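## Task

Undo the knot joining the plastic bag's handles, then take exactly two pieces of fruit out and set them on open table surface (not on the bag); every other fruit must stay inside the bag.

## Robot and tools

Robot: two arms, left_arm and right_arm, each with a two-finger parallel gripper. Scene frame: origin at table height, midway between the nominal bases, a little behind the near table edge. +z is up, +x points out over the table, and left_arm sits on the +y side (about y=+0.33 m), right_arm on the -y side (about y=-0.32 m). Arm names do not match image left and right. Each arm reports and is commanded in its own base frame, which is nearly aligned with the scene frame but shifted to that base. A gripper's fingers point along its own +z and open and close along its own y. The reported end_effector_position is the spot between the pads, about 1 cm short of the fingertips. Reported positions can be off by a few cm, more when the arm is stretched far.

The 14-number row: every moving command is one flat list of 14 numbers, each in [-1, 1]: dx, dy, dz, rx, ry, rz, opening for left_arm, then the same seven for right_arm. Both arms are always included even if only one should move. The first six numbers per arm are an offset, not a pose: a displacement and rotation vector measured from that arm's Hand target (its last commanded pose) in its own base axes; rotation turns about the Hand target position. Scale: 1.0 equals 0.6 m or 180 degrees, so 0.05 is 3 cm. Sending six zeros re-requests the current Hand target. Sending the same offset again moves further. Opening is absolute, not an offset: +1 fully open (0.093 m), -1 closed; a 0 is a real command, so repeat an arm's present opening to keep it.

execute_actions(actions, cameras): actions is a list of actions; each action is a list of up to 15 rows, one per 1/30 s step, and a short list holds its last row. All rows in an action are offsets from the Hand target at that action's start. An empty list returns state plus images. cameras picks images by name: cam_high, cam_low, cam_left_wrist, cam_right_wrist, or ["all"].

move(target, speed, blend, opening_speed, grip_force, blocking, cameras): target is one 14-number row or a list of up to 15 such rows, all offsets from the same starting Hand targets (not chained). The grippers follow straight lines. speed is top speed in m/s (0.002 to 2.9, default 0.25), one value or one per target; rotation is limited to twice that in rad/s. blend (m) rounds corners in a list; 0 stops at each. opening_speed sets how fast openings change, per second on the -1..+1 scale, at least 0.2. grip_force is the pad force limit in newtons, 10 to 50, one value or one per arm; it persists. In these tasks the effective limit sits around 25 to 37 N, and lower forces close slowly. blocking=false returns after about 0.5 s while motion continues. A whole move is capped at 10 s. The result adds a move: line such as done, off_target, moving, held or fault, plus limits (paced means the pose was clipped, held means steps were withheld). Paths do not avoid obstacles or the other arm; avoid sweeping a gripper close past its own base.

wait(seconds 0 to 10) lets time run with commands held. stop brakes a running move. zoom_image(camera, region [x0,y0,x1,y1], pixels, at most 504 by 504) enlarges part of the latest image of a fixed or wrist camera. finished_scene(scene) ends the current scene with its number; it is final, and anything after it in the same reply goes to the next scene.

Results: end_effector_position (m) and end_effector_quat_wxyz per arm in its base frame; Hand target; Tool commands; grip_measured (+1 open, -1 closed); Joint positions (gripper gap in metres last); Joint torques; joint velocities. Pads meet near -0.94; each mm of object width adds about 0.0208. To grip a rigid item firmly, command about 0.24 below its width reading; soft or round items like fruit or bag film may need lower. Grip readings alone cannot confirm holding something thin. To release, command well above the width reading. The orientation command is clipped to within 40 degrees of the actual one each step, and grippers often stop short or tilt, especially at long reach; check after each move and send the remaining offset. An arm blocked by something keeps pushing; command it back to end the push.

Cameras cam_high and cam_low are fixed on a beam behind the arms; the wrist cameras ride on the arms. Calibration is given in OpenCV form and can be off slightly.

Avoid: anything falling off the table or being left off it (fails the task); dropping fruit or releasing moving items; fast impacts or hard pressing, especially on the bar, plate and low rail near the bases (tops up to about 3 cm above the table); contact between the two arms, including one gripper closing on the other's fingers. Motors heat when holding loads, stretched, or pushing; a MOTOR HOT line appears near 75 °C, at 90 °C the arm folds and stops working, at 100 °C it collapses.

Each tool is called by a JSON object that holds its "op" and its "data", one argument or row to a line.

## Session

{"op": "execute_actions", "data": {
  "actions": []
}}

Scene clock: 0.00 s.
left_arm: end_effector_position=(+0.3868, -0.0039, +0.0857) grip_measured=+1.000 end_effector_quat_wxyz=(+0.587, -0.009, +0.808, +0.048) | right_arm: end_effector_position=(+0.3867, -0.0265, +0.0821) grip_measured=+1.000 end_effector_quat_wxyz=(+0.551, +0.024, +0.834, -0.024)
Joint positions: left_arm=[-0.082 1.607 0.328 0.964 -0.166 0.017 0.093] | right_arm=[-0.065 1.538 0.38 0.754 0.007 -0.012 0.093]
Joint velocities: within noise
Joint torques (N m): no reading
Heat: left arm: 25 °C; right arm: 26 °C.
Hand target: left_arm +0.3875, -0.0054, +0.0867; +0.588, -0.007, +0.808, +0.046 | right_arm +0.3887, -0.0247, +0.0860; +0.555, +0.022, +0.831, -0.022
Tool commands: left_gripper/opening=+1.0 right_gripper/opening=+1.0
camera_calibration:
cam_left_wrist: T_world_to_cam=[[0.0686596, -0.996827, -0.0402746, -0.0281183], [-0.666273, -0.0157698, -0.745541, 0.360973], [0.74254, 0.0780224, -0.665242, -0.144882], [0, 0, 0, 1]] pos_world=[0.350018, -0.0110326, 0.171606]
cam_right_wrist: T_world_to_cam=[[-0.0865711, -0.99537, 0.0417695, -0.000657367], [-0.751188, 0.037679, -0.659012, 0.385118], [0.654387, -0.0884282, -0.750971, -0.104223], [0, 0, 0, 1]] pos_world=[0.357441, -0.0243814, 0.175557]

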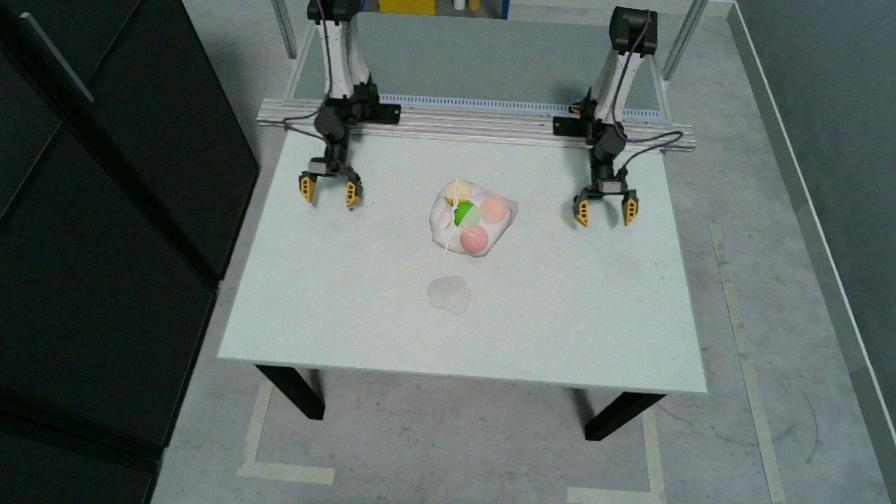

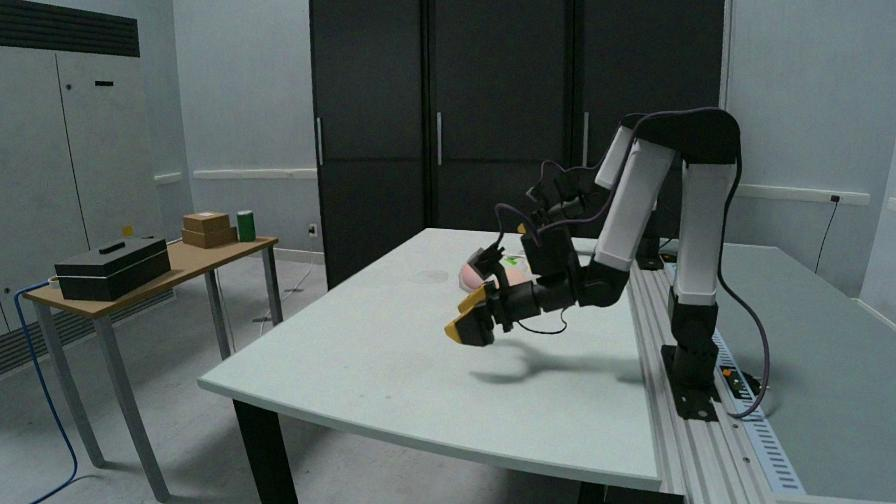

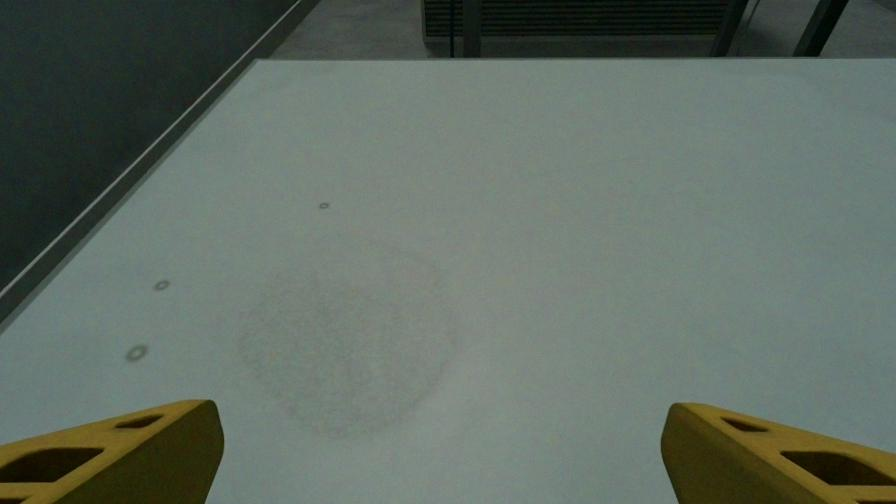

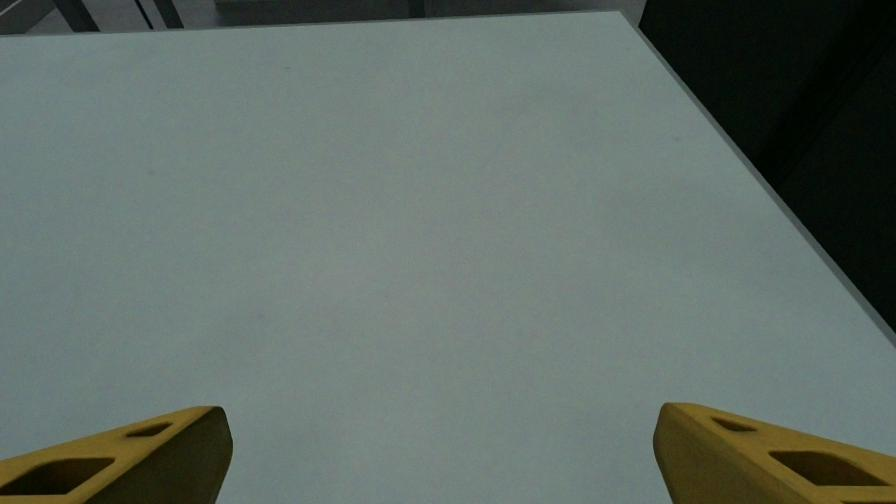

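{"op": "move", "data": {
  "target": [
    [0,0,0.25,0,0.31,0,1,0,0,0,0,0,0,1],
    [-0.08,-0.46,0.25,0,0.31,0.04,1,0,0,0,0,0,0,1]
  ],
  "speed": 0.3,
  "blend": 0.03,
  "cameras": ["cam_high","cam_low","cam_left_wrist"]
}}

{"op": "zoom_image", "data": {
  "camera": "cam_high",
  "region": [410, 160, 540, 270]
}}

Scene clock: 4.43 s.
left_arm: end_effector_position=(+0.3373, -0.2816, +0.2369) grip_measured=+1.000 end_effector_quat_wxyz=(+0.206, -0.013, +0.978, +0.012) | right_arm: end_effector_position=(+0.3867, -0.0265, +0.0821) grip_measured=+1.000 end_effector_quat_wxyz=(+0.551, +0.024, +0.834, -0.024)
Joint positions: left_arm=[-0.816 2.091 2.345 -1.552 -0.318 -0.797 0.093] | right_arm=[-0.065 1.538 0.38 0.754 0.007 -0.012 0.093]
Joint torques (N m): left_arm=[0.27 -9.16 7.88 0.82 -0.36 -0.07] | right_arm=[0.08 -4.89 6.17 2.01 0.07 0.04]
Heat: left arm: 26 °C; right arm: 27 °C.
Hand target: left_arm +0.3394, -0.2815, +0.2366; +0.138, -0.033, +0.987, +0.080 | right_arm +0.3887, -0.0247, +0.0860; +0.555, +0.022, +0.831, -0.022
Off the commanded pose: left_arm 0.002 m, 11 deg | right_arm 0.005 m, 1 deg.
joint sent to its limit (left arm) — joint 4 (wrist pitch), lower limit. The joint targets are off in orientation, not in position.
move: off_target (left_arm)
camera_calibration:
cam_left_wrist: T_world_to_cam=[[0.0485142, -0.99882, 0.00225789, -0.299244], [-0.998821, -0.0485097, 0.00199989, 0.362097], [-0.001888, -0.00235225, -0.999995, 0.321923], [0, 0, 0, 1]] pos_world=[0.376796, -0.280568, 0.321873]
Images, in order (width x height): cam_high 896x504, cam_low 896x504, cam_left_wrist 896x504.

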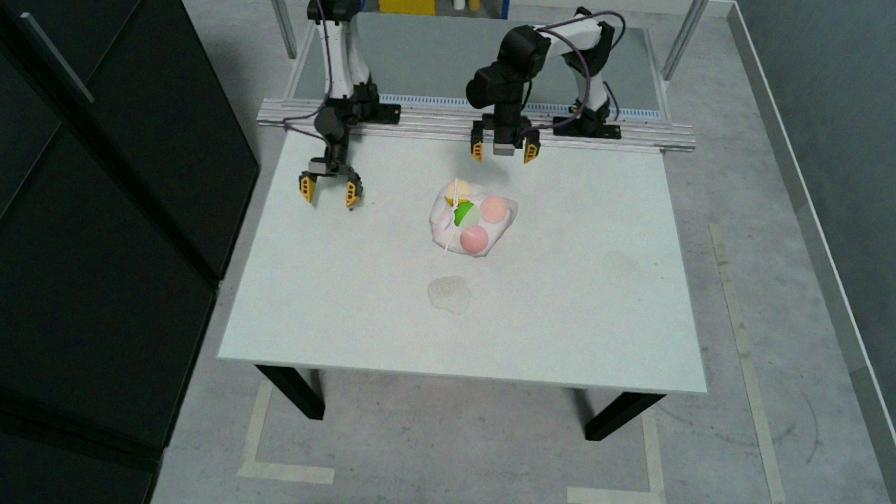

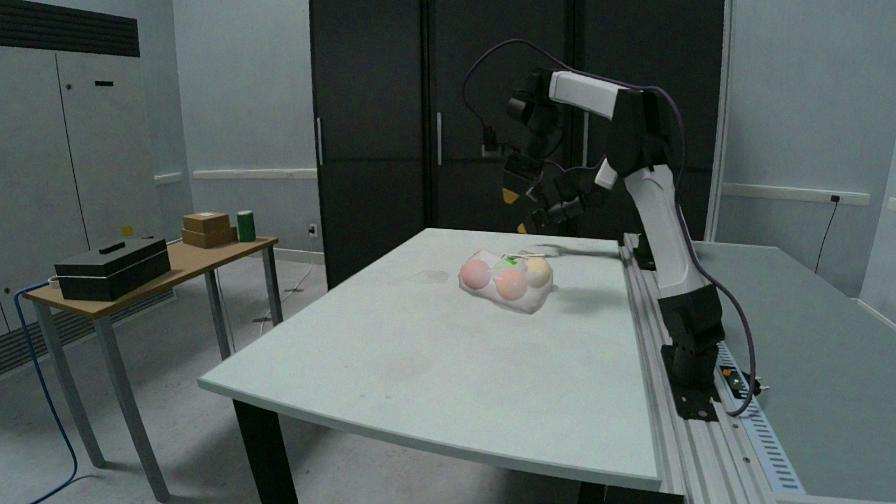

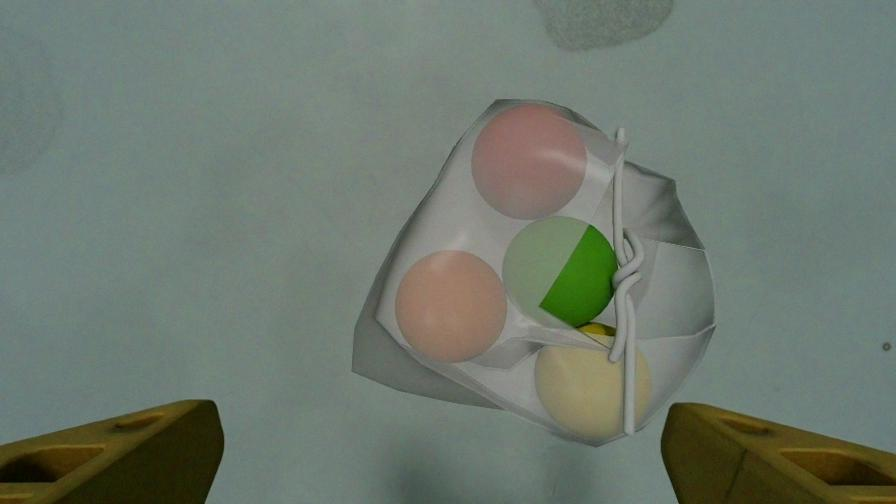

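Scaled by 3.877 from the camera's 896x504 image, which has a finer 1280x720 frame.

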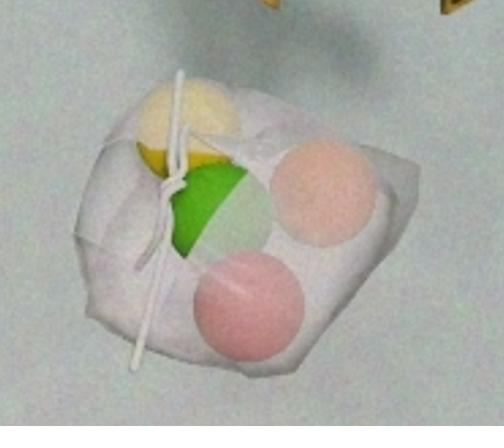

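{"op": "zoom_image", "data": {
  "camera": "cam_left_wrist",
  "region": [480, 90, 760, 450]
}}

Scaled by 1.400 from the camera's 896x504 image, which has a finer 1280x720 frame.

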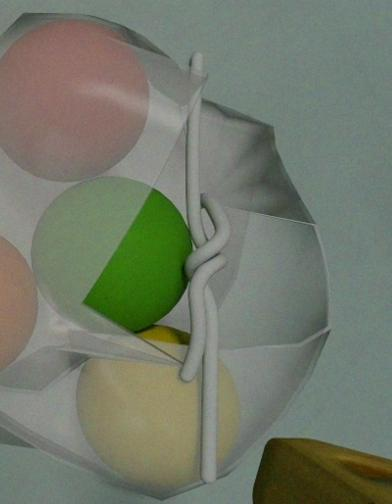

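{"op": "move", "data": {
  "target": [0.076,-0.185,-0.2,0,0,0.15,-0.4,0,0,0,0,0,0,1],
  "cameras": ["cam_left_wrist"]
}}

{"op": "zoom_image", "data": {
  "camera": "cam_left_wrist",
  "region": [250, 100, 700, 504]
}}

Scene clock: 8.60 s.
left_arm: end_effector_position=(+0.3856, -0.3804, +0.1177) grip_measured=-0.398 end_effector_quat_wxyz=(+0.208, -0.228, +0.951, -0.029) | right_arm: end_effector_position=(+0.3867, -0.0265, +0.0821) grip_measured=+1.000 end_effector_quat_wxyz=(+0.551, +0.024, +0.834, -0.024)
Joint positions: left_arm=[-0.885 2.651 2.841 -1.515 -0.348 -1.312 0.026] | right_arm=[-0.065 1.538 0.38 0.754 0.007 -0.012 0.093]
Joint torques (N m): left_arm=[-0.61 -12.74 7.95 1.07 -0.13 -0.12] | right_arm=[0.03 -4.85 6.15 2.02 0.09 0.06]
Heat: left arm: 27 °C; right arm: 29 °C.
Hand target: left_arm +0.3851, -0.3924, +0.1167; +0.115, -0.262, +0.952, +0.109 | right_arm +0.3887, -0.0247, +0.0860; +0.555, +0.022, +0.831, -0.022
Off the commanded pose: left_arm 0.012 m, 20 deg | right_arm 0.005 m, 1 deg.
elbow stopped short (left arm): the move would have taken joint 3 (elbow) straighter than the controller allows.
move: off_target (left_arm)
camera_calibration:
cam_left_wrist: T_world_to_cam=[[0.437674, -0.883009, 0.169519, -0.525724], [-0.897528, -0.440318, 0.0237137, 0.215278], [0.0537029, -0.162527, -0.985242, 0.118387], [0, 0, 0, 1]] pos_world=[0.416956, -0.350187, 0.200655]
Images, in order (width x height): cam_left_wrist 896x504.

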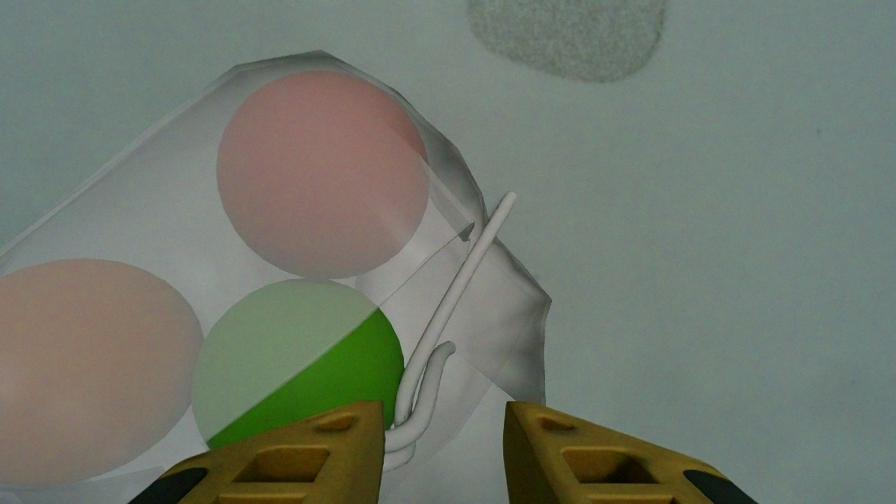

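Scaled by 1.120 from the camera's 896x504 image, which has a finer 1280x720 frame.

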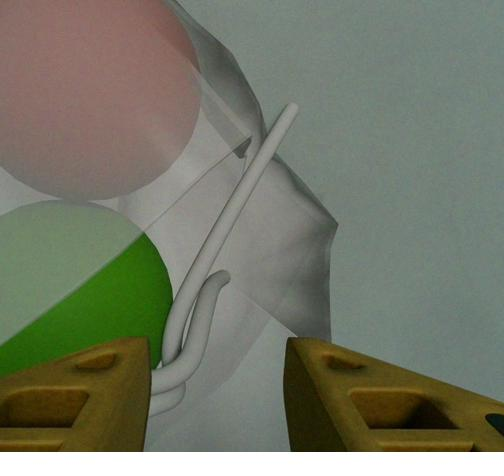

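{"op": "move", "data": {
  "target": [-0.002,-0.006,-0.08,0,0,0,-0.5,0,0,0,0,0,0,1],
  "speed": 0.15,
  "cameras": ["cam_left_wrist"]
}}

Scene clock: 11.73 s.
left_arm: end_effector_position=(+0.3856, -0.3831, +0.0744) grip_measured=-0.498 end_effector_quat_wxyz=(+0.188, -0.237, +0.953, -0.004) | right_arm: end_effector_position=(+0.3867, -0.0265, +0.0821) grip_measured=+1.000 end_effector_quat_wxyz=(+0.551, +0.024, +0.834, -0.024)
Joint positions: left_arm=[-0.885 2.735 2.841 -1.5 -0.337 -1.342 0.021] | right_arm=[-0.065 1.538 0.38 0.754 0.007 -0.012 0.093]
Joint torques (N m): left_arm=[-0.79 -12.57 8.03 0.96 -0.13 -0.08] | right_arm=[0.08 -4.82 6.12 2.01 0.05 0.06]
Heat: left arm: 27 °C; right arm: 29 °C.
Hand target: left_arm +0.3839, -0.3960, +0.0687; +0.115, -0.262, +0.952, +0.109 | right_arm +0.3887, -0.0247, +0.0860; +0.555, +0.022, +0.831, -0.022
Off the commanded pose: left_arm 0.014 m, 16 deg | right_arm 0.005 m, 1 deg.
elbow stopped short (left arm): the move would have taken joint 3 (elbow) straighter than the controller allows.
move: off_target (left_arm)
camera_calibration:
cam_left_wrist: T_world_to_cam=[[0.466844, -0.876669, 0.116223, -0.525585], [-0.884305, -0.463945, 0.0525385, 0.198688], [0.00786194, -0.127304, -0.991833, 0.10698], [0, 0, 0, 1]] pos_world=[0.420226, -0.354965, 0.156753]
Images, in order (width x height): cam_left_wrist 896x504.

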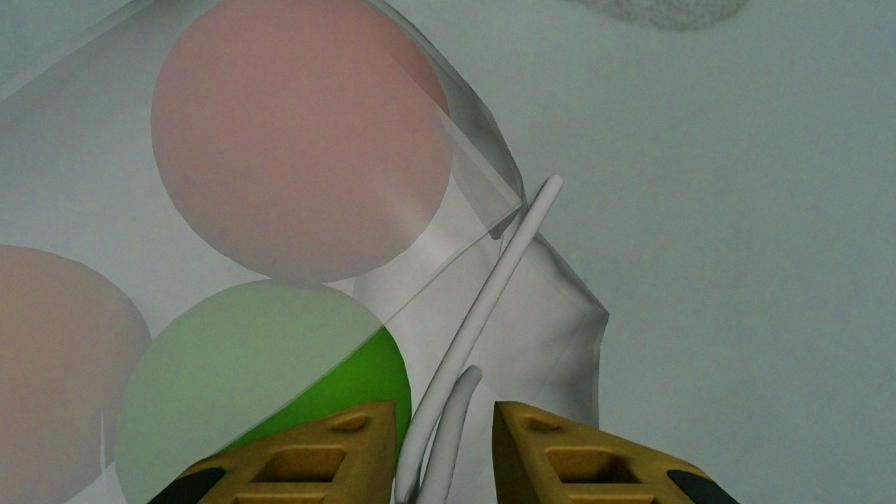

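{"op": "move", "data": {
  "target": [
    [0.01,-0.025,-0.05,0,0,0,-0.5,0,0,0,0,0,0,1],
    [0.01,-0.025,-0.097,0,0,0,-0.5,0,0,0,0,0,0,1]
  ],
  "speed": 0.1,
  "cameras": ["cam_left_wrist"]
}}

Scene clock: 16.70 s.
left_arm: end_effector_position=(+0.3928, -0.4013, +0.0200) grip_measured=-0.498 end_effector_quat_wxyz=(+0.185, -0.238, +0.953, -0.008) | right_arm: end_effector_position=(+0.3867, -0.0265, +0.0821) grip_measured=+1.000 end_effector_quat_wxyz=(+0.551, +0.024, +0.834, -0.024)
Joint positions: left_arm=[-0.893 2.847 2.845 -1.392 -0.329 -1.353 0.021] | right_arm=[-0.065 1.538 0.38 0.754 0.007 -0.012 0.093]
Joint torques (N m): left_arm=[-0.62 -12.63 7.95 0.87 -0.1 -0.11] | right_arm=[0.05 -4.86 6.08 2.02 0.07 0.06]
Heat: left arm: 29 °C; right arm: 30 °C.
Hand target: left_arm +0.3899, -0.4111, +0.0104; +0.115, -0.262, +0.952, +0.109 | right_arm +0.3887, -0.0247, +0.0860; +0.555, +0.022, +0.831, -0.022
Off the commanded pose: left_arm 0.014 m, 16 deg | right_arm 0.005 m, 1 deg.
elbow stopped short (left arm): the move would have taken joint 3 (elbow) straighter than the controller allows.
move: off_target (left_arm)
camera_calibration:
cam_left_wrist: T_world_to_cam=[[0.467878, -0.875329, 0.122021, -0.538555], [-0.883788, -0.463858, 0.0612761, 0.199131], [0.00296378, -0.136511, -0.990634, 0.0488956], [0, 0, 0, 1]] pos_world=[0.427823, -0.37237, 0.101951]
Images, in order (width x height): cam_left_wrist 896x504.

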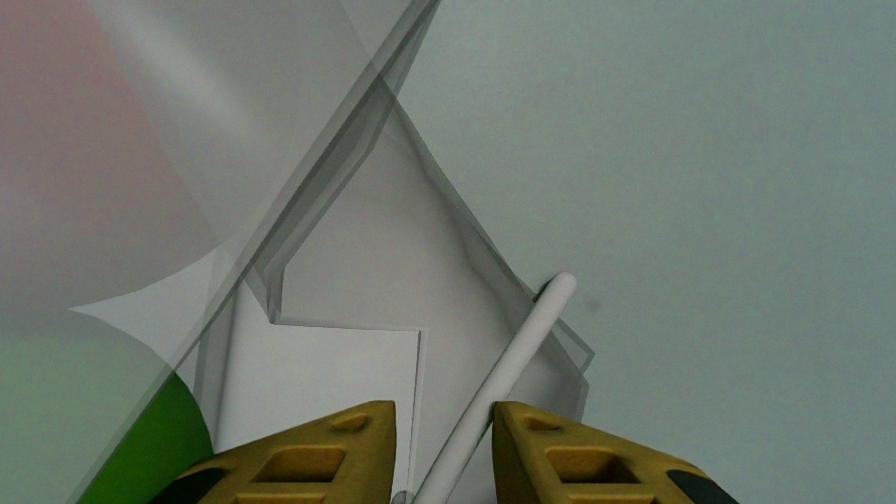

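{"op": "move", "data": {
  "target": [-0.03,-0.01,0.17,0,0,0,-0.5,0,0,0,0,0,0,1],
  "speed": 0.15,
  "cameras": ["cam_left_wrist"]
}}

{"op": "zoom_image", "data": {
  "camera": "cam_left_wrist",
  "region": [250, 100, 700, 504]
}}

Scene clock: 19.43 s.
left_arm: end_effector_position=(+0.3777, -0.4111, +0.0899) grip_measured=-0.498 end_effector_quat_wxyz=(+0.201, -0.229, +0.951, -0.050) | right_arm: end_effector_position=(+0.3867, -0.0265, +0.0821) grip_measured=+1.000 end_effector_quat_wxyz=(+0.551, +0.024, +0.834, -0.024)
Joint positions: left_arm=[-0.925 2.712 2.845 -1.441 -0.328 -1.354 0.021] | right_arm=[-0.065 1.538 0.38 0.754 0.007 -0.012 0.093]
Joint torques (N m): left_arm=[-0.8 -16.88 7.8 0.75 -0.23 -0.05] | right_arm=[0.01 -4.75 6.09 2 0.08 0.03]
Heat: left arm: 31 °C; right arm: 31 °C.
Hand target: left_arm +0.3720, -0.4170, +0.1125; +0.115, -0.263, +0.952, +0.109 | right_arm +0.3887, -0.0247, +0.0860; +0.555, +0.022, +0.831, -0.022
Off the commanded pose: left_arm 0.024 m, 21 deg | right_arm 0.005 m, 1 deg.
elbow stopped short (left arm): the move would have taken joint 3 (elbow) straighter than the controller allows.
move: off_target (left_arm)
camera_calibration:
cam_left_wrist: T_world_to_cam=[[0.432376, -0.877915, 0.205709, -0.543818], [-0.900339, -0.432839, 0.0451592, 0.197461], [0.049393, -0.204734, -0.977571, 0.070071], [0, 0, 0, 1]] pos_world=[0.409455, -0.377612, 0.171451]
Images, in order (width x height): cam_left_wrist 896x504.

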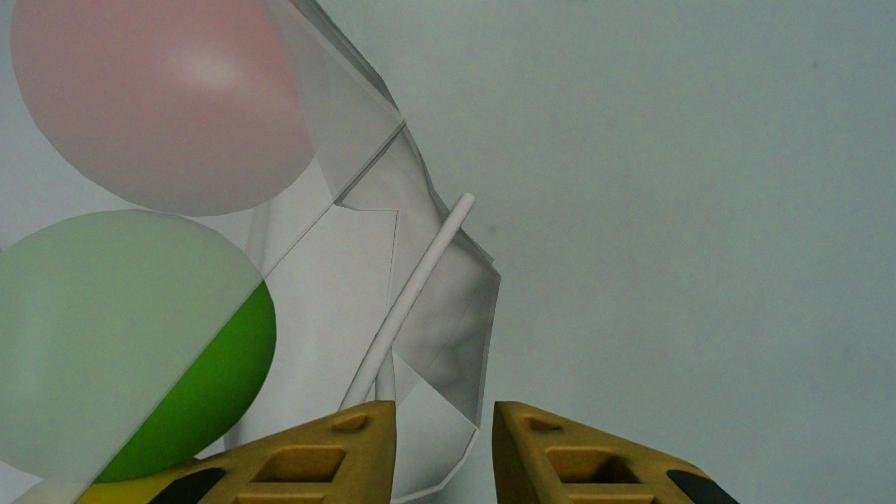

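Scaled by 1.120 from the camera's 896x504 image, which has a finer 1280x720 frame.

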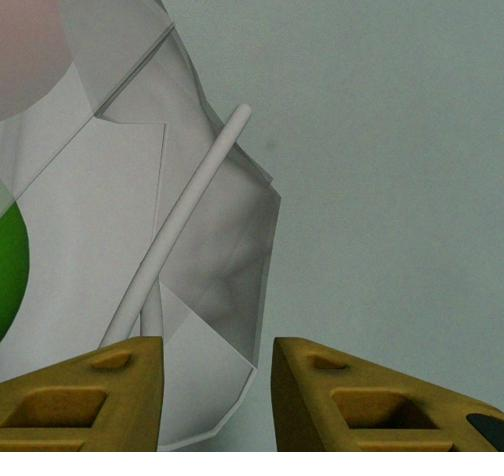

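{"op": "move", "data": {
  "target": [-0.055,0.2,0.2,0,0,-0.12,1,0,0,0,0,0,0,1],
  "cameras": ["cam_left_wrist"]
}}

{"op": "zoom_image", "data": {
  "camera": "cam_left_wrist",
  "region": [400, 60, 800, 460]
}}

Scene clock: 21.77 s.
left_arm: end_effector_position=(+0.3422, -0.3022, +0.2303) grip_measured=+1.000 end_effector_quat_wxyz=(+0.212, -0.068, +0.975, -0.006) | right_arm: end_effector_position=(+0.3867, -0.0265, +0.0821) grip_measured=+1.000 end_effector_quat_wxyz=(+0.551, +0.024, +0.834, -0.024)
Joint positions: left_arm=[-0.842 2.166 2.433 -1.556 -0.325 -0.935 0.093] | right_arm=[-0.065 1.538 0.38 0.754 0.007 -0.012 0.093]
Joint torques (N m): left_arm=[0.13 -12.23 4.34 0.87 -0.37 0.1] | right_arm=[-0.06 -4.82 6.19 2.01 0.07 0.04]
Heat: left arm: 33 °C; right arm: 31 °C.
Hand target: left_arm +0.3389, -0.2971, +0.2324; +0.134, -0.079, +0.984, +0.086 | right_arm +0.3887, -0.0247, +0.0860; +0.555, +0.022, +0.831, -0.022
Off the commanded pose: left_arm 0.007 m, 14 deg | right_arm 0.005 m, 1 deg.
joint sent to its limit (left arm) — joint 4 (wrist pitch), lower limit. The joint targets are off in orientation, not in position.
move: off_target (left_arm)
camera_calibration:
cam_left_wrist: T_world_to_cam=[[0.148988, -0.986958, 0.060972, -0.364414], [-0.988715, -0.149662, -0.00661923, 0.334032], [0.0156581, -0.0592977, -0.998118, 0.291587], [0, 0, 0, 1]] pos_world=[0.37999, -0.292379, 0.315468]
Images, in order (width x height): cam_left_wrist 896x504.

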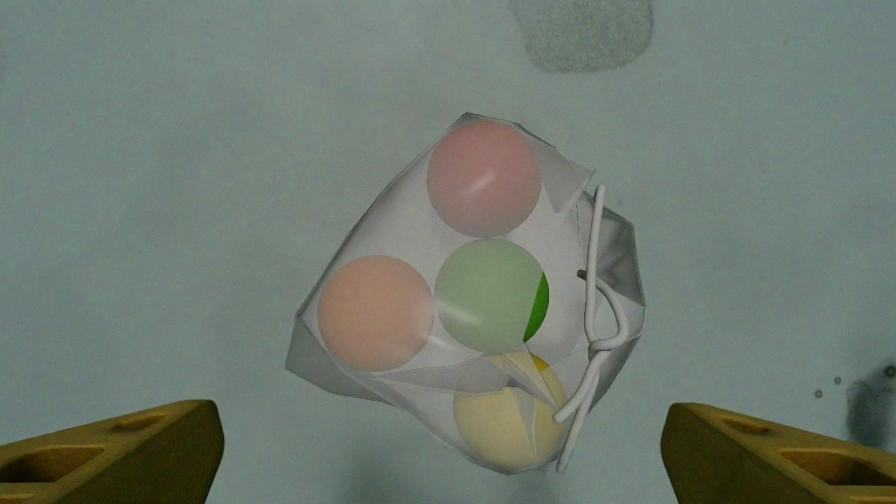

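Scaled by 1.260 from the camera's 896x504 image, which has a finer 1280x720 frame.

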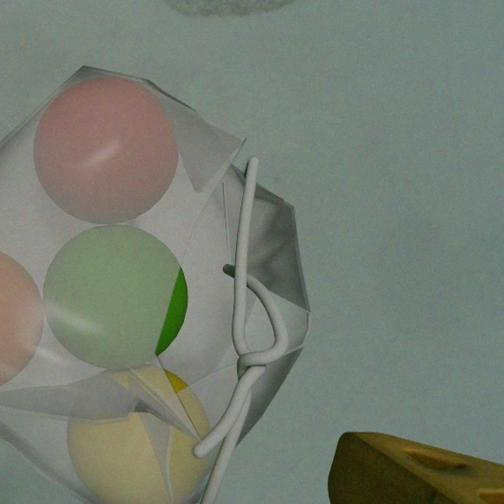

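{"op": "move", "data": {
  "target": [
    [-0.07,0.35,0,0,0,0,1,0,0,0.15,0,0.31,0,0],
    [-0.07,0.4,0,0,0,0,1,-0.056,0.41,0.1,0,0.31,0,-0.3]
  ],
  "speed": 0.3,
  "cameras": ["cam_right_wrist","cam_high"]
}}

{"op": "zoom_image", "data": {
  "camera": "cam_right_wrist",
  "region": [250, 100, 700, 504]
}}

Scene clock: 27.87 s.
left_arm: end_effector_position=(+0.2987, -0.0564, +0.2313) grip_measured=+1.000 end_effector_quat_wxyz=(+0.128, -0.082, +0.984, +0.096) | right_arm: end_effector_position=(+0.3522, +0.2195, +0.1481) grip_measured=-0.299 end_effector_quat_wxyz=(+0.104, +0.007, +0.994, -0.024)
Joint positions: left_arm=[-0.341 1.593 1.704 -1.522 -0.281 -0.485 0.093] | right_arm=[0.623 2.002 1.891 -1.32 0.161 0.625 0.031]
Joint torques (N m): left_arm=[0.61 -8.12 4.46 0.94 -0.04 0.1] | right_arm=[0.01 -6.76 8.84 0.48 0.29 0.14]
Heat: left arm: 34 °C; right arm: 31 °C.
Hand target: left_arm +0.2968, -0.0570, +0.2324; +0.133, -0.079, +0.984, +0.086 | right_arm +0.3550, +0.2214, +0.1460; +0.102, +0.009, +0.994, -0.030
Off the commanded pose: left_arm 0.002 m, 1 deg | right_arm 0.004 m, 1 deg.
move: done
camera_calibration:
cam_right_wrist: T_world_to_cam=[[-0.00663897, -0.99684, 0.0791541, 0.205047], [-0.971099, 0.0253128, 0.237331, 0.340833], [-0.238585, -0.0752909, -0.968199, 0.33354], [0, 0, 0, 1]] pos_world=[0.411921, 0.220884, 0.225812]
Images, in order (width x height): cam_high 896x504, cam_right_wrist 896x504.

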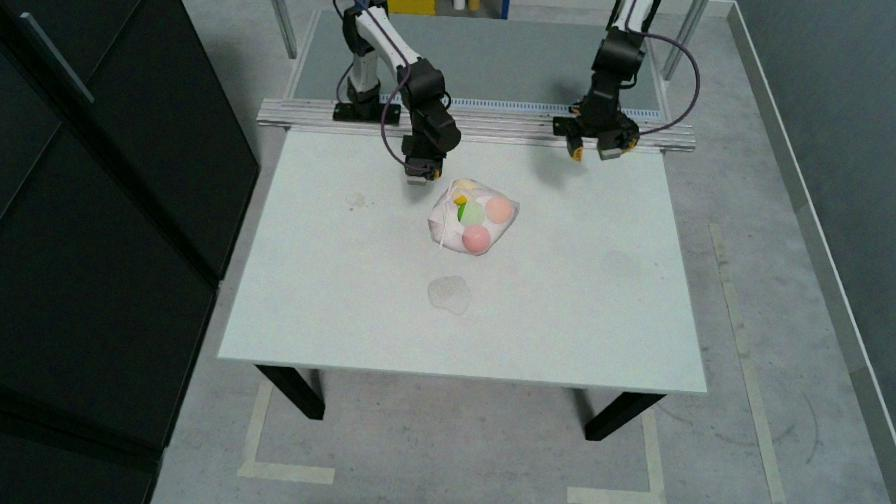

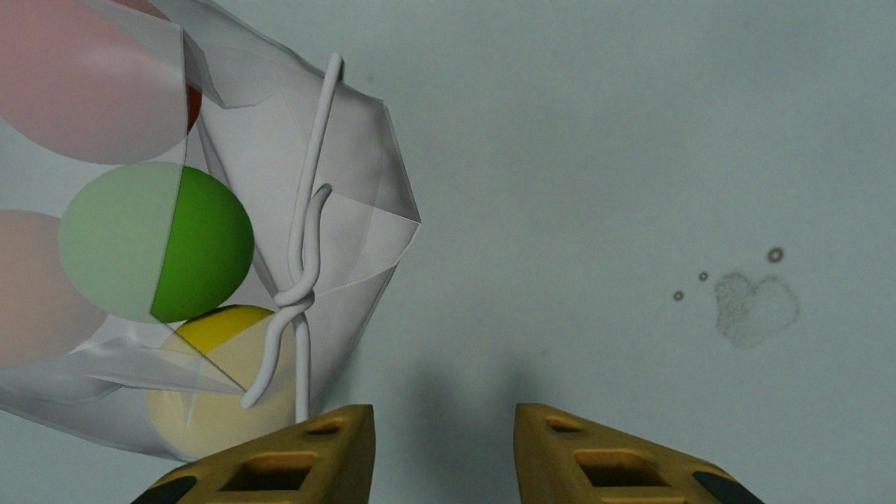

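Scaled by 1.120 from the camera's 896x504 image, which has a finer 1280x720 frame.

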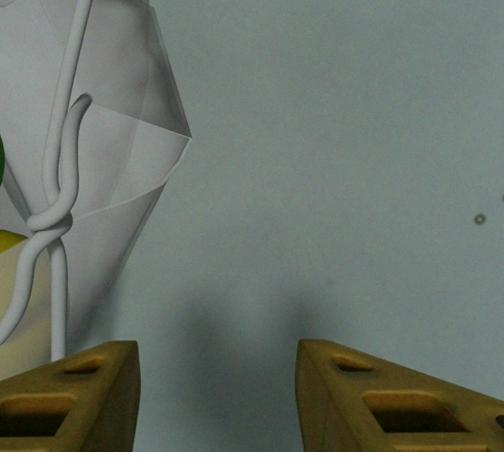

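{"op": "move", "data": {
  "target": [
    [0,0,0,0,0,0,1,0.048,0.06,-0.02,0,0,0,-0.4],
    [0,0,0,0,0,0,1,0.048,0.06,-0.085,0,0,0,-0.4]
  ],
  "speed": 0.15,
  "cameras": ["cam_right_wrist","cam_low"]
}}

Scene clock: 31.17 s.
left_arm: end_effector_position=(+0.2987, -0.0564, +0.2313) grip_measured=+1.000 end_effector_quat_wxyz=(+0.128, -0.082, +0.984, +0.096) | right_arm: end_effector_position=(+0.3829, +0.2524, +0.0969) grip_measured=-0.399 end_effector_quat_wxyz=(+0.094, +0.010, +0.995, -0.033)
Joint positions: left_arm=[-0.341 1.593 1.704 -1.522 -0.281 -0.485 0.093] | right_arm=[0.644 2.217 2.022 -1.264 0.166 0.654 0.026]
Joint torques (N m): left_arm=[0.65 -8.1 4.49 0.92 -0.05 0.11] | right_arm=[0.51 -10.15 5.76 0.74 0.28 0.13]
Heat: left arm: 33 °C; right arm: 30 °C.
Hand target: left_arm +0.2968, -0.0570, +0.2324; +0.133, -0.079, +0.984, +0.086 | right_arm +0.3840, +0.2572, +0.0949; +0.102, +0.009, +0.994, -0.030
Off the commanded pose: left_arm 0.002 m, 1 deg | right_arm 0.005 m, 1 deg.
move: done
camera_calibration:
cam_right_wrist: T_world_to_cam=[[-0.0126608, -0.995417, 0.0947827, 0.242539], [-0.966223, 0.0365797, 0.255099, 0.375612], [-0.257397, -0.0883515, -0.962258, 0.303683], [0, 0, 0, 1]] pos_world=[0.444162, 0.254519, 0.173415]
Images, in order (width x height): cam_low 896x504, cam_right_wrist 896x504.

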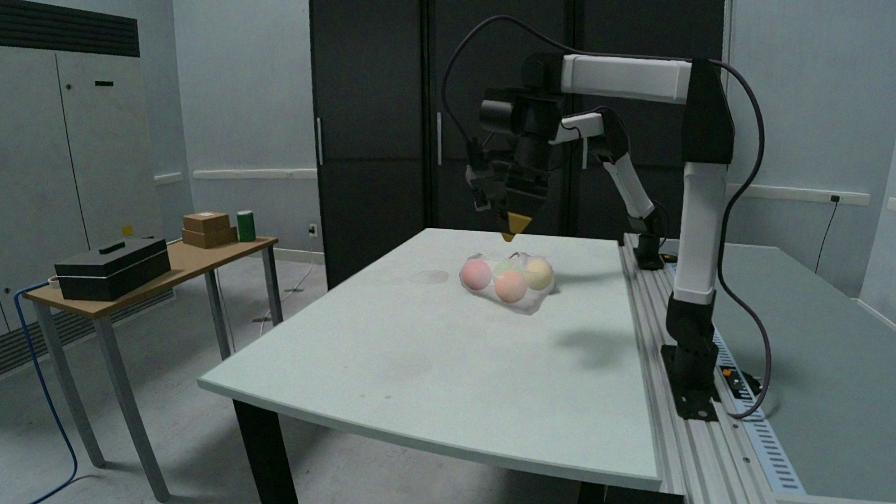

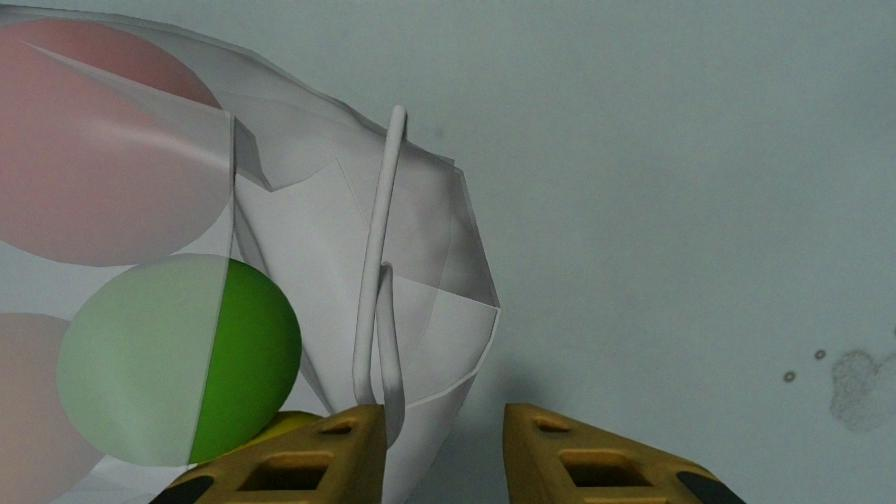

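{"op": "move", "data": {
  "target": [
    [0,0,0,0,0,0,1,-0.012,0.011,-0.05,0,0,0,-0.5],
    [0,0,0,0,0,0,1,-0.012,0.011,-0.115,0,0,0,-0.5]
  ],
  "speed": 0.1,
  "cameras": ["cam_right_wrist"]
}}

Scene clock: 34.07 s.
left_arm: end_effector_position=(+0.2987, -0.0564, +0.2313) grip_measured=+1.000 end_effector_quat_wxyz=(+0.128, -0.082, +0.984, +0.096) | right_arm: end_effector_position=(+0.3775, +0.2602, +0.0375) grip_measured=-0.499 end_effector_quat_wxyz=(+0.103, +0.011, +0.994, -0.025)
Joint positions: left_arm=[-0.341 1.593 1.704 -1.522 -0.281 -0.485 0.093] | right_arm=[0.665 2.217 1.783 -1.007 0.168 0.676 0.021]
Joint torques (N m): left_arm=[0.59 -8.03 4.52 0.92 -0.04 0.11] | right_arm=[0.53 -8.28 5.65 0.85 0.31 0.15]
Heat: left arm: 33 °C; right arm: 30 °C.
Hand target: left_arm +0.2968, -0.0570, +0.2324; +0.133, -0.079, +0.984, +0.086 | right_arm +0.3766, +0.2639, +0.0259; +0.101, +0.009, +0.994, -0.030
Off the commanded pose: left_arm 0.002 m, 1 deg | right_arm 0.012 m, 1 deg.
move: off_target (right_arm)
camera_calibration:
cam_right_wrist: T_world_to_cam=[[-0.0146075, -0.996663, 0.0803032, 0.257559], [-0.970364, 0.0335039, 0.239313, 0.388172], [-0.241205, -0.0744276, -0.967616, 0.236239], [0, 0, 0, 1]] pos_world=[0.437413, 0.261277, 0.115012]
Images, in order (width x height): cam_right_wrist 896x504.

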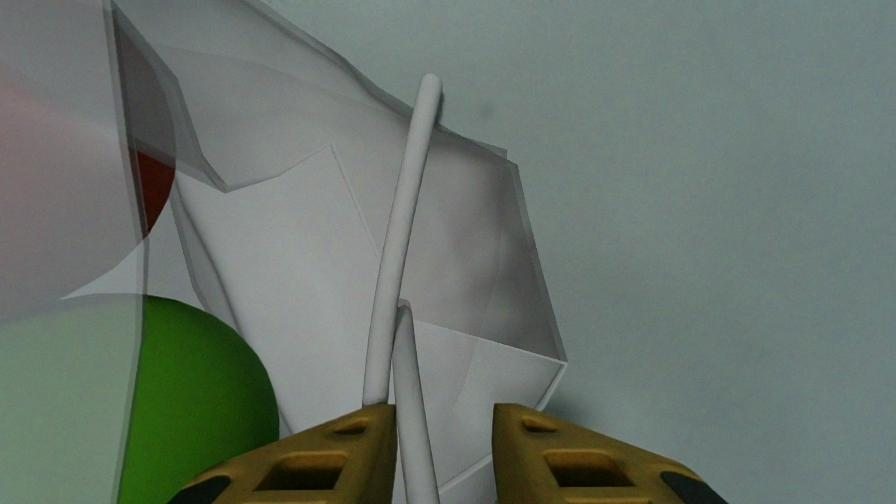

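{"op": "move", "data": {
  "target": [
    [0,0,0,0,0,0,1,0,0.0,-0.04,0,0,0,-0.5],
    [0,0,0,0,0,0,1,0,0,-0.04,0,0,0,-1]
  ],
  "speed": 0.08,
  "cameras": ["cam_right_wrist"]
}}

Scene clock: 35.93 s.
left_arm: end_effector_position=(+0.2987, -0.0564, +0.2313) grip_measured=+1.000 end_effector_quat_wxyz=(+0.128, -0.082, +0.984, +0.096) | right_arm: end_effector_position=(+0.3782, +0.2605, +0.0134) grip_measured=-0.939 end_effector_quat_wxyz=(+0.103, +0.011, +0.994, -0.026)
Joint positions: left_arm=[-0.341 1.593 1.704 -1.522 -0.281 -0.485 0.093] | right_arm=[0.665 2.244 1.728 -0.925 0.169 0.676 0]
Joint torques (N m): left_arm=[0.62 -8.05 4.45 0.93 -0.04 0.1] | right_arm=[0.57 -8.47 5.6 0.79 0.28 0.12]
Heat: left arm: 33 °C; right arm: 30 °C.
Hand target: left_arm +0.2968, -0.0570, +0.2324; +0.133, -0.079, +0.984, +0.086 | right_arm +0.3767, +0.2640, +0.0020; +0.102, +0.009, +0.994, -0.030
Off the commanded pose: left_arm 0.002 m, 1 deg | right_arm 0.012 m, 1 deg.
move: off_target (right_arm); target 2's new opening was sent with right_arm's hand 0.012 m and 0 deg from that target
camera_calibration:
cam_right_wrist: T_world_to_cam=[[-0.0147807, -0.996593, 0.0811386, 0.259785], [-0.970533, 0.0338186, 0.238582, 0.394567], [-0.240513, -0.0752213, -0.967727, 0.213004], [0, 0, 0, 1]] pos_world=[0.43801, 0.261579, 0.0909142]
Images, in order (width x height): cam_right_wrist 896x504.

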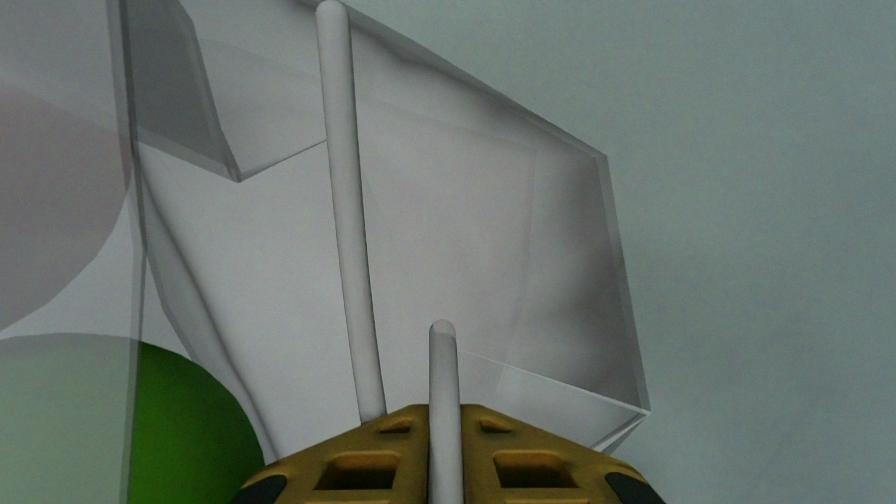

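{"op": "move", "data": {
  "target": [
    [0,0,0,0,0,0,1,0.06,-0.03,0.08,0,0,0,-1],
    [0,0,0,0,0,0,1,0.23,-0.15,0.12,0,0,0,-1]
  ],
  "speed": 0.1,
  "blend": 0.02,
  "cameras": ["cam_right_wrist","cam_high","cam_left_wrist"]
}}

{"op": "zoom_image", "data": {
  "camera": "cam_high",
  "region": [380, 150, 540, 280]
}}

Scene clock: 39.57 s.
left_arm: end_effector_position=(+0.2987, -0.0564, +0.2313) grip_measured=+1.000 end_effector_quat_wxyz=(+0.128, -0.082, +0.984, +0.096) | right_arm: end_effector_position=(+0.5164, +0.1695, +0.0821) grip_measured=-0.939 end_effector_quat_wxyz=(+0.120, +0.016, +0.992, -0.027)
Joint positions: left_arm=[-0.341 1.593 1.704 -1.522 -0.281 -0.485 0.093] | right_arm=[0.359 2.705 2.841 -1.501 0.137 0.377 0]
Joint torques (N m): left_arm=[0.61 -8.05 4.49 0.93 -0.04 0.12] | right_arm=[0.29 -10.09 8.46 0.56 0.12 -0.04]
Heat: left arm: 33 °C; right arm: 29 °C.
Hand target: left_arm +0.2968, -0.0570, +0.2324; +0.133, -0.079, +0.984, +0.086 | right_arm +0.5147, +0.1739, +0.0739; +0.101, +0.009, +0.994, -0.030
Off the commanded pose: left_arm 0.002 m, 1 deg | right_arm 0.009 m, 2 deg.
elbow stopped short (right arm): the move would have taken joint 3 (elbow) straighter than the controller allows.
move: done
camera_calibration:
cam_left_wrist: T_world_to_cam=[[0.207723, -0.966335, -0.151812, -0.0824896], [-0.96398, -0.228581, 0.135988, 0.282944], [-0.166111, 0.118096, -0.97901, 0.367795], [0, 0, 0, 1]] pos_world=[0.350982, -0.0584721, 0.309076]
cam_right_wrist: T_world_to_cam=[[-0.0271676, -0.996312, 0.0813935, 0.171868], [-0.977848, 0.0433928, 0.20477, 0.520402], [-0.207547, -0.0740273, -0.97542, 0.289323], [0, 0, 0, 1]] pos_world=[0.573591, 0.17007, 0.161659]
Images, in order (width x height): cam_high 896x504, cam_left_wrist 896x504, cam_right_wrist 896x504.

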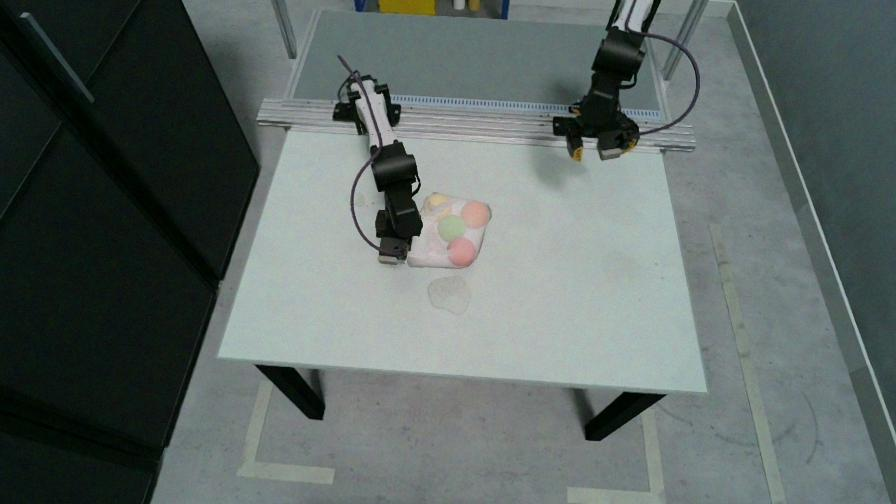

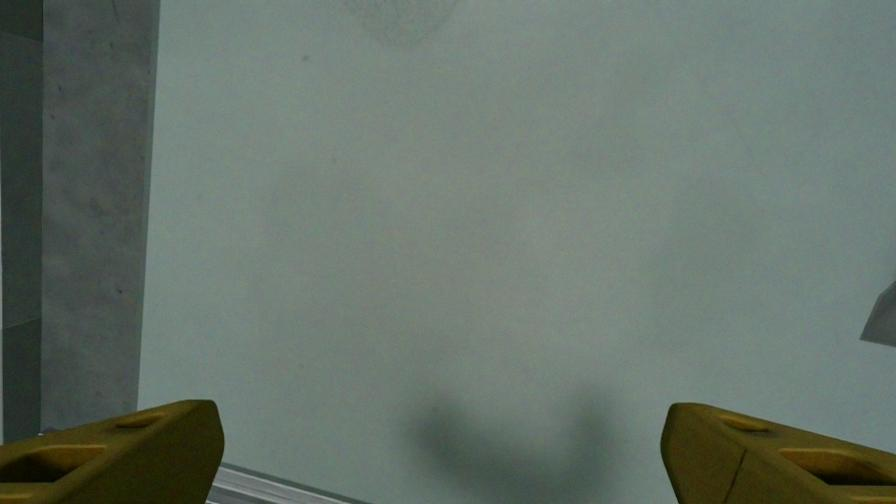

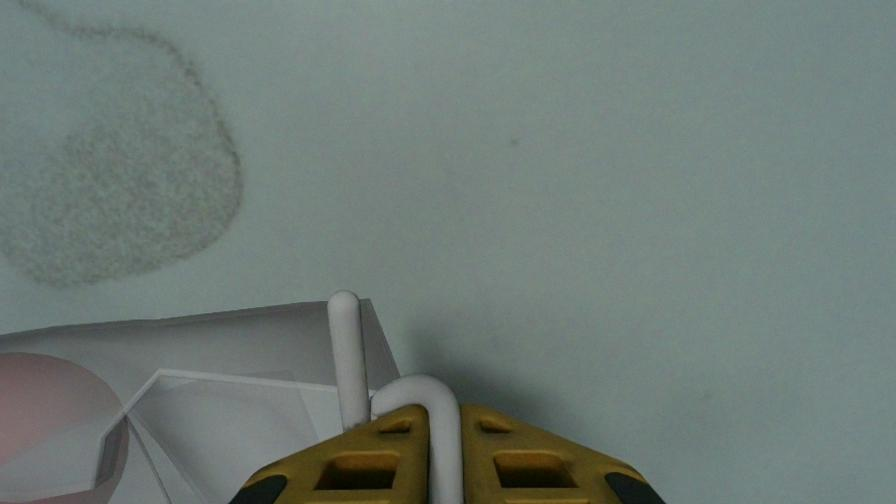

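Scaled by 3.150 from the camera's 896x504 image, which has a finer 1280x720 frame.

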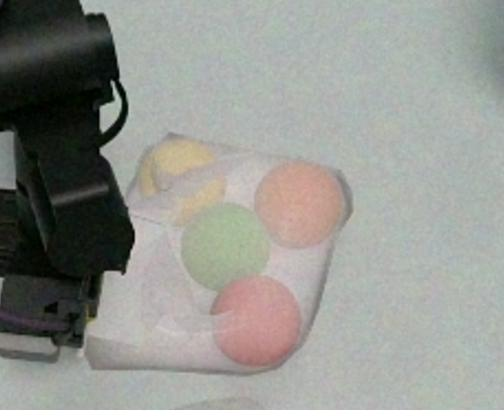

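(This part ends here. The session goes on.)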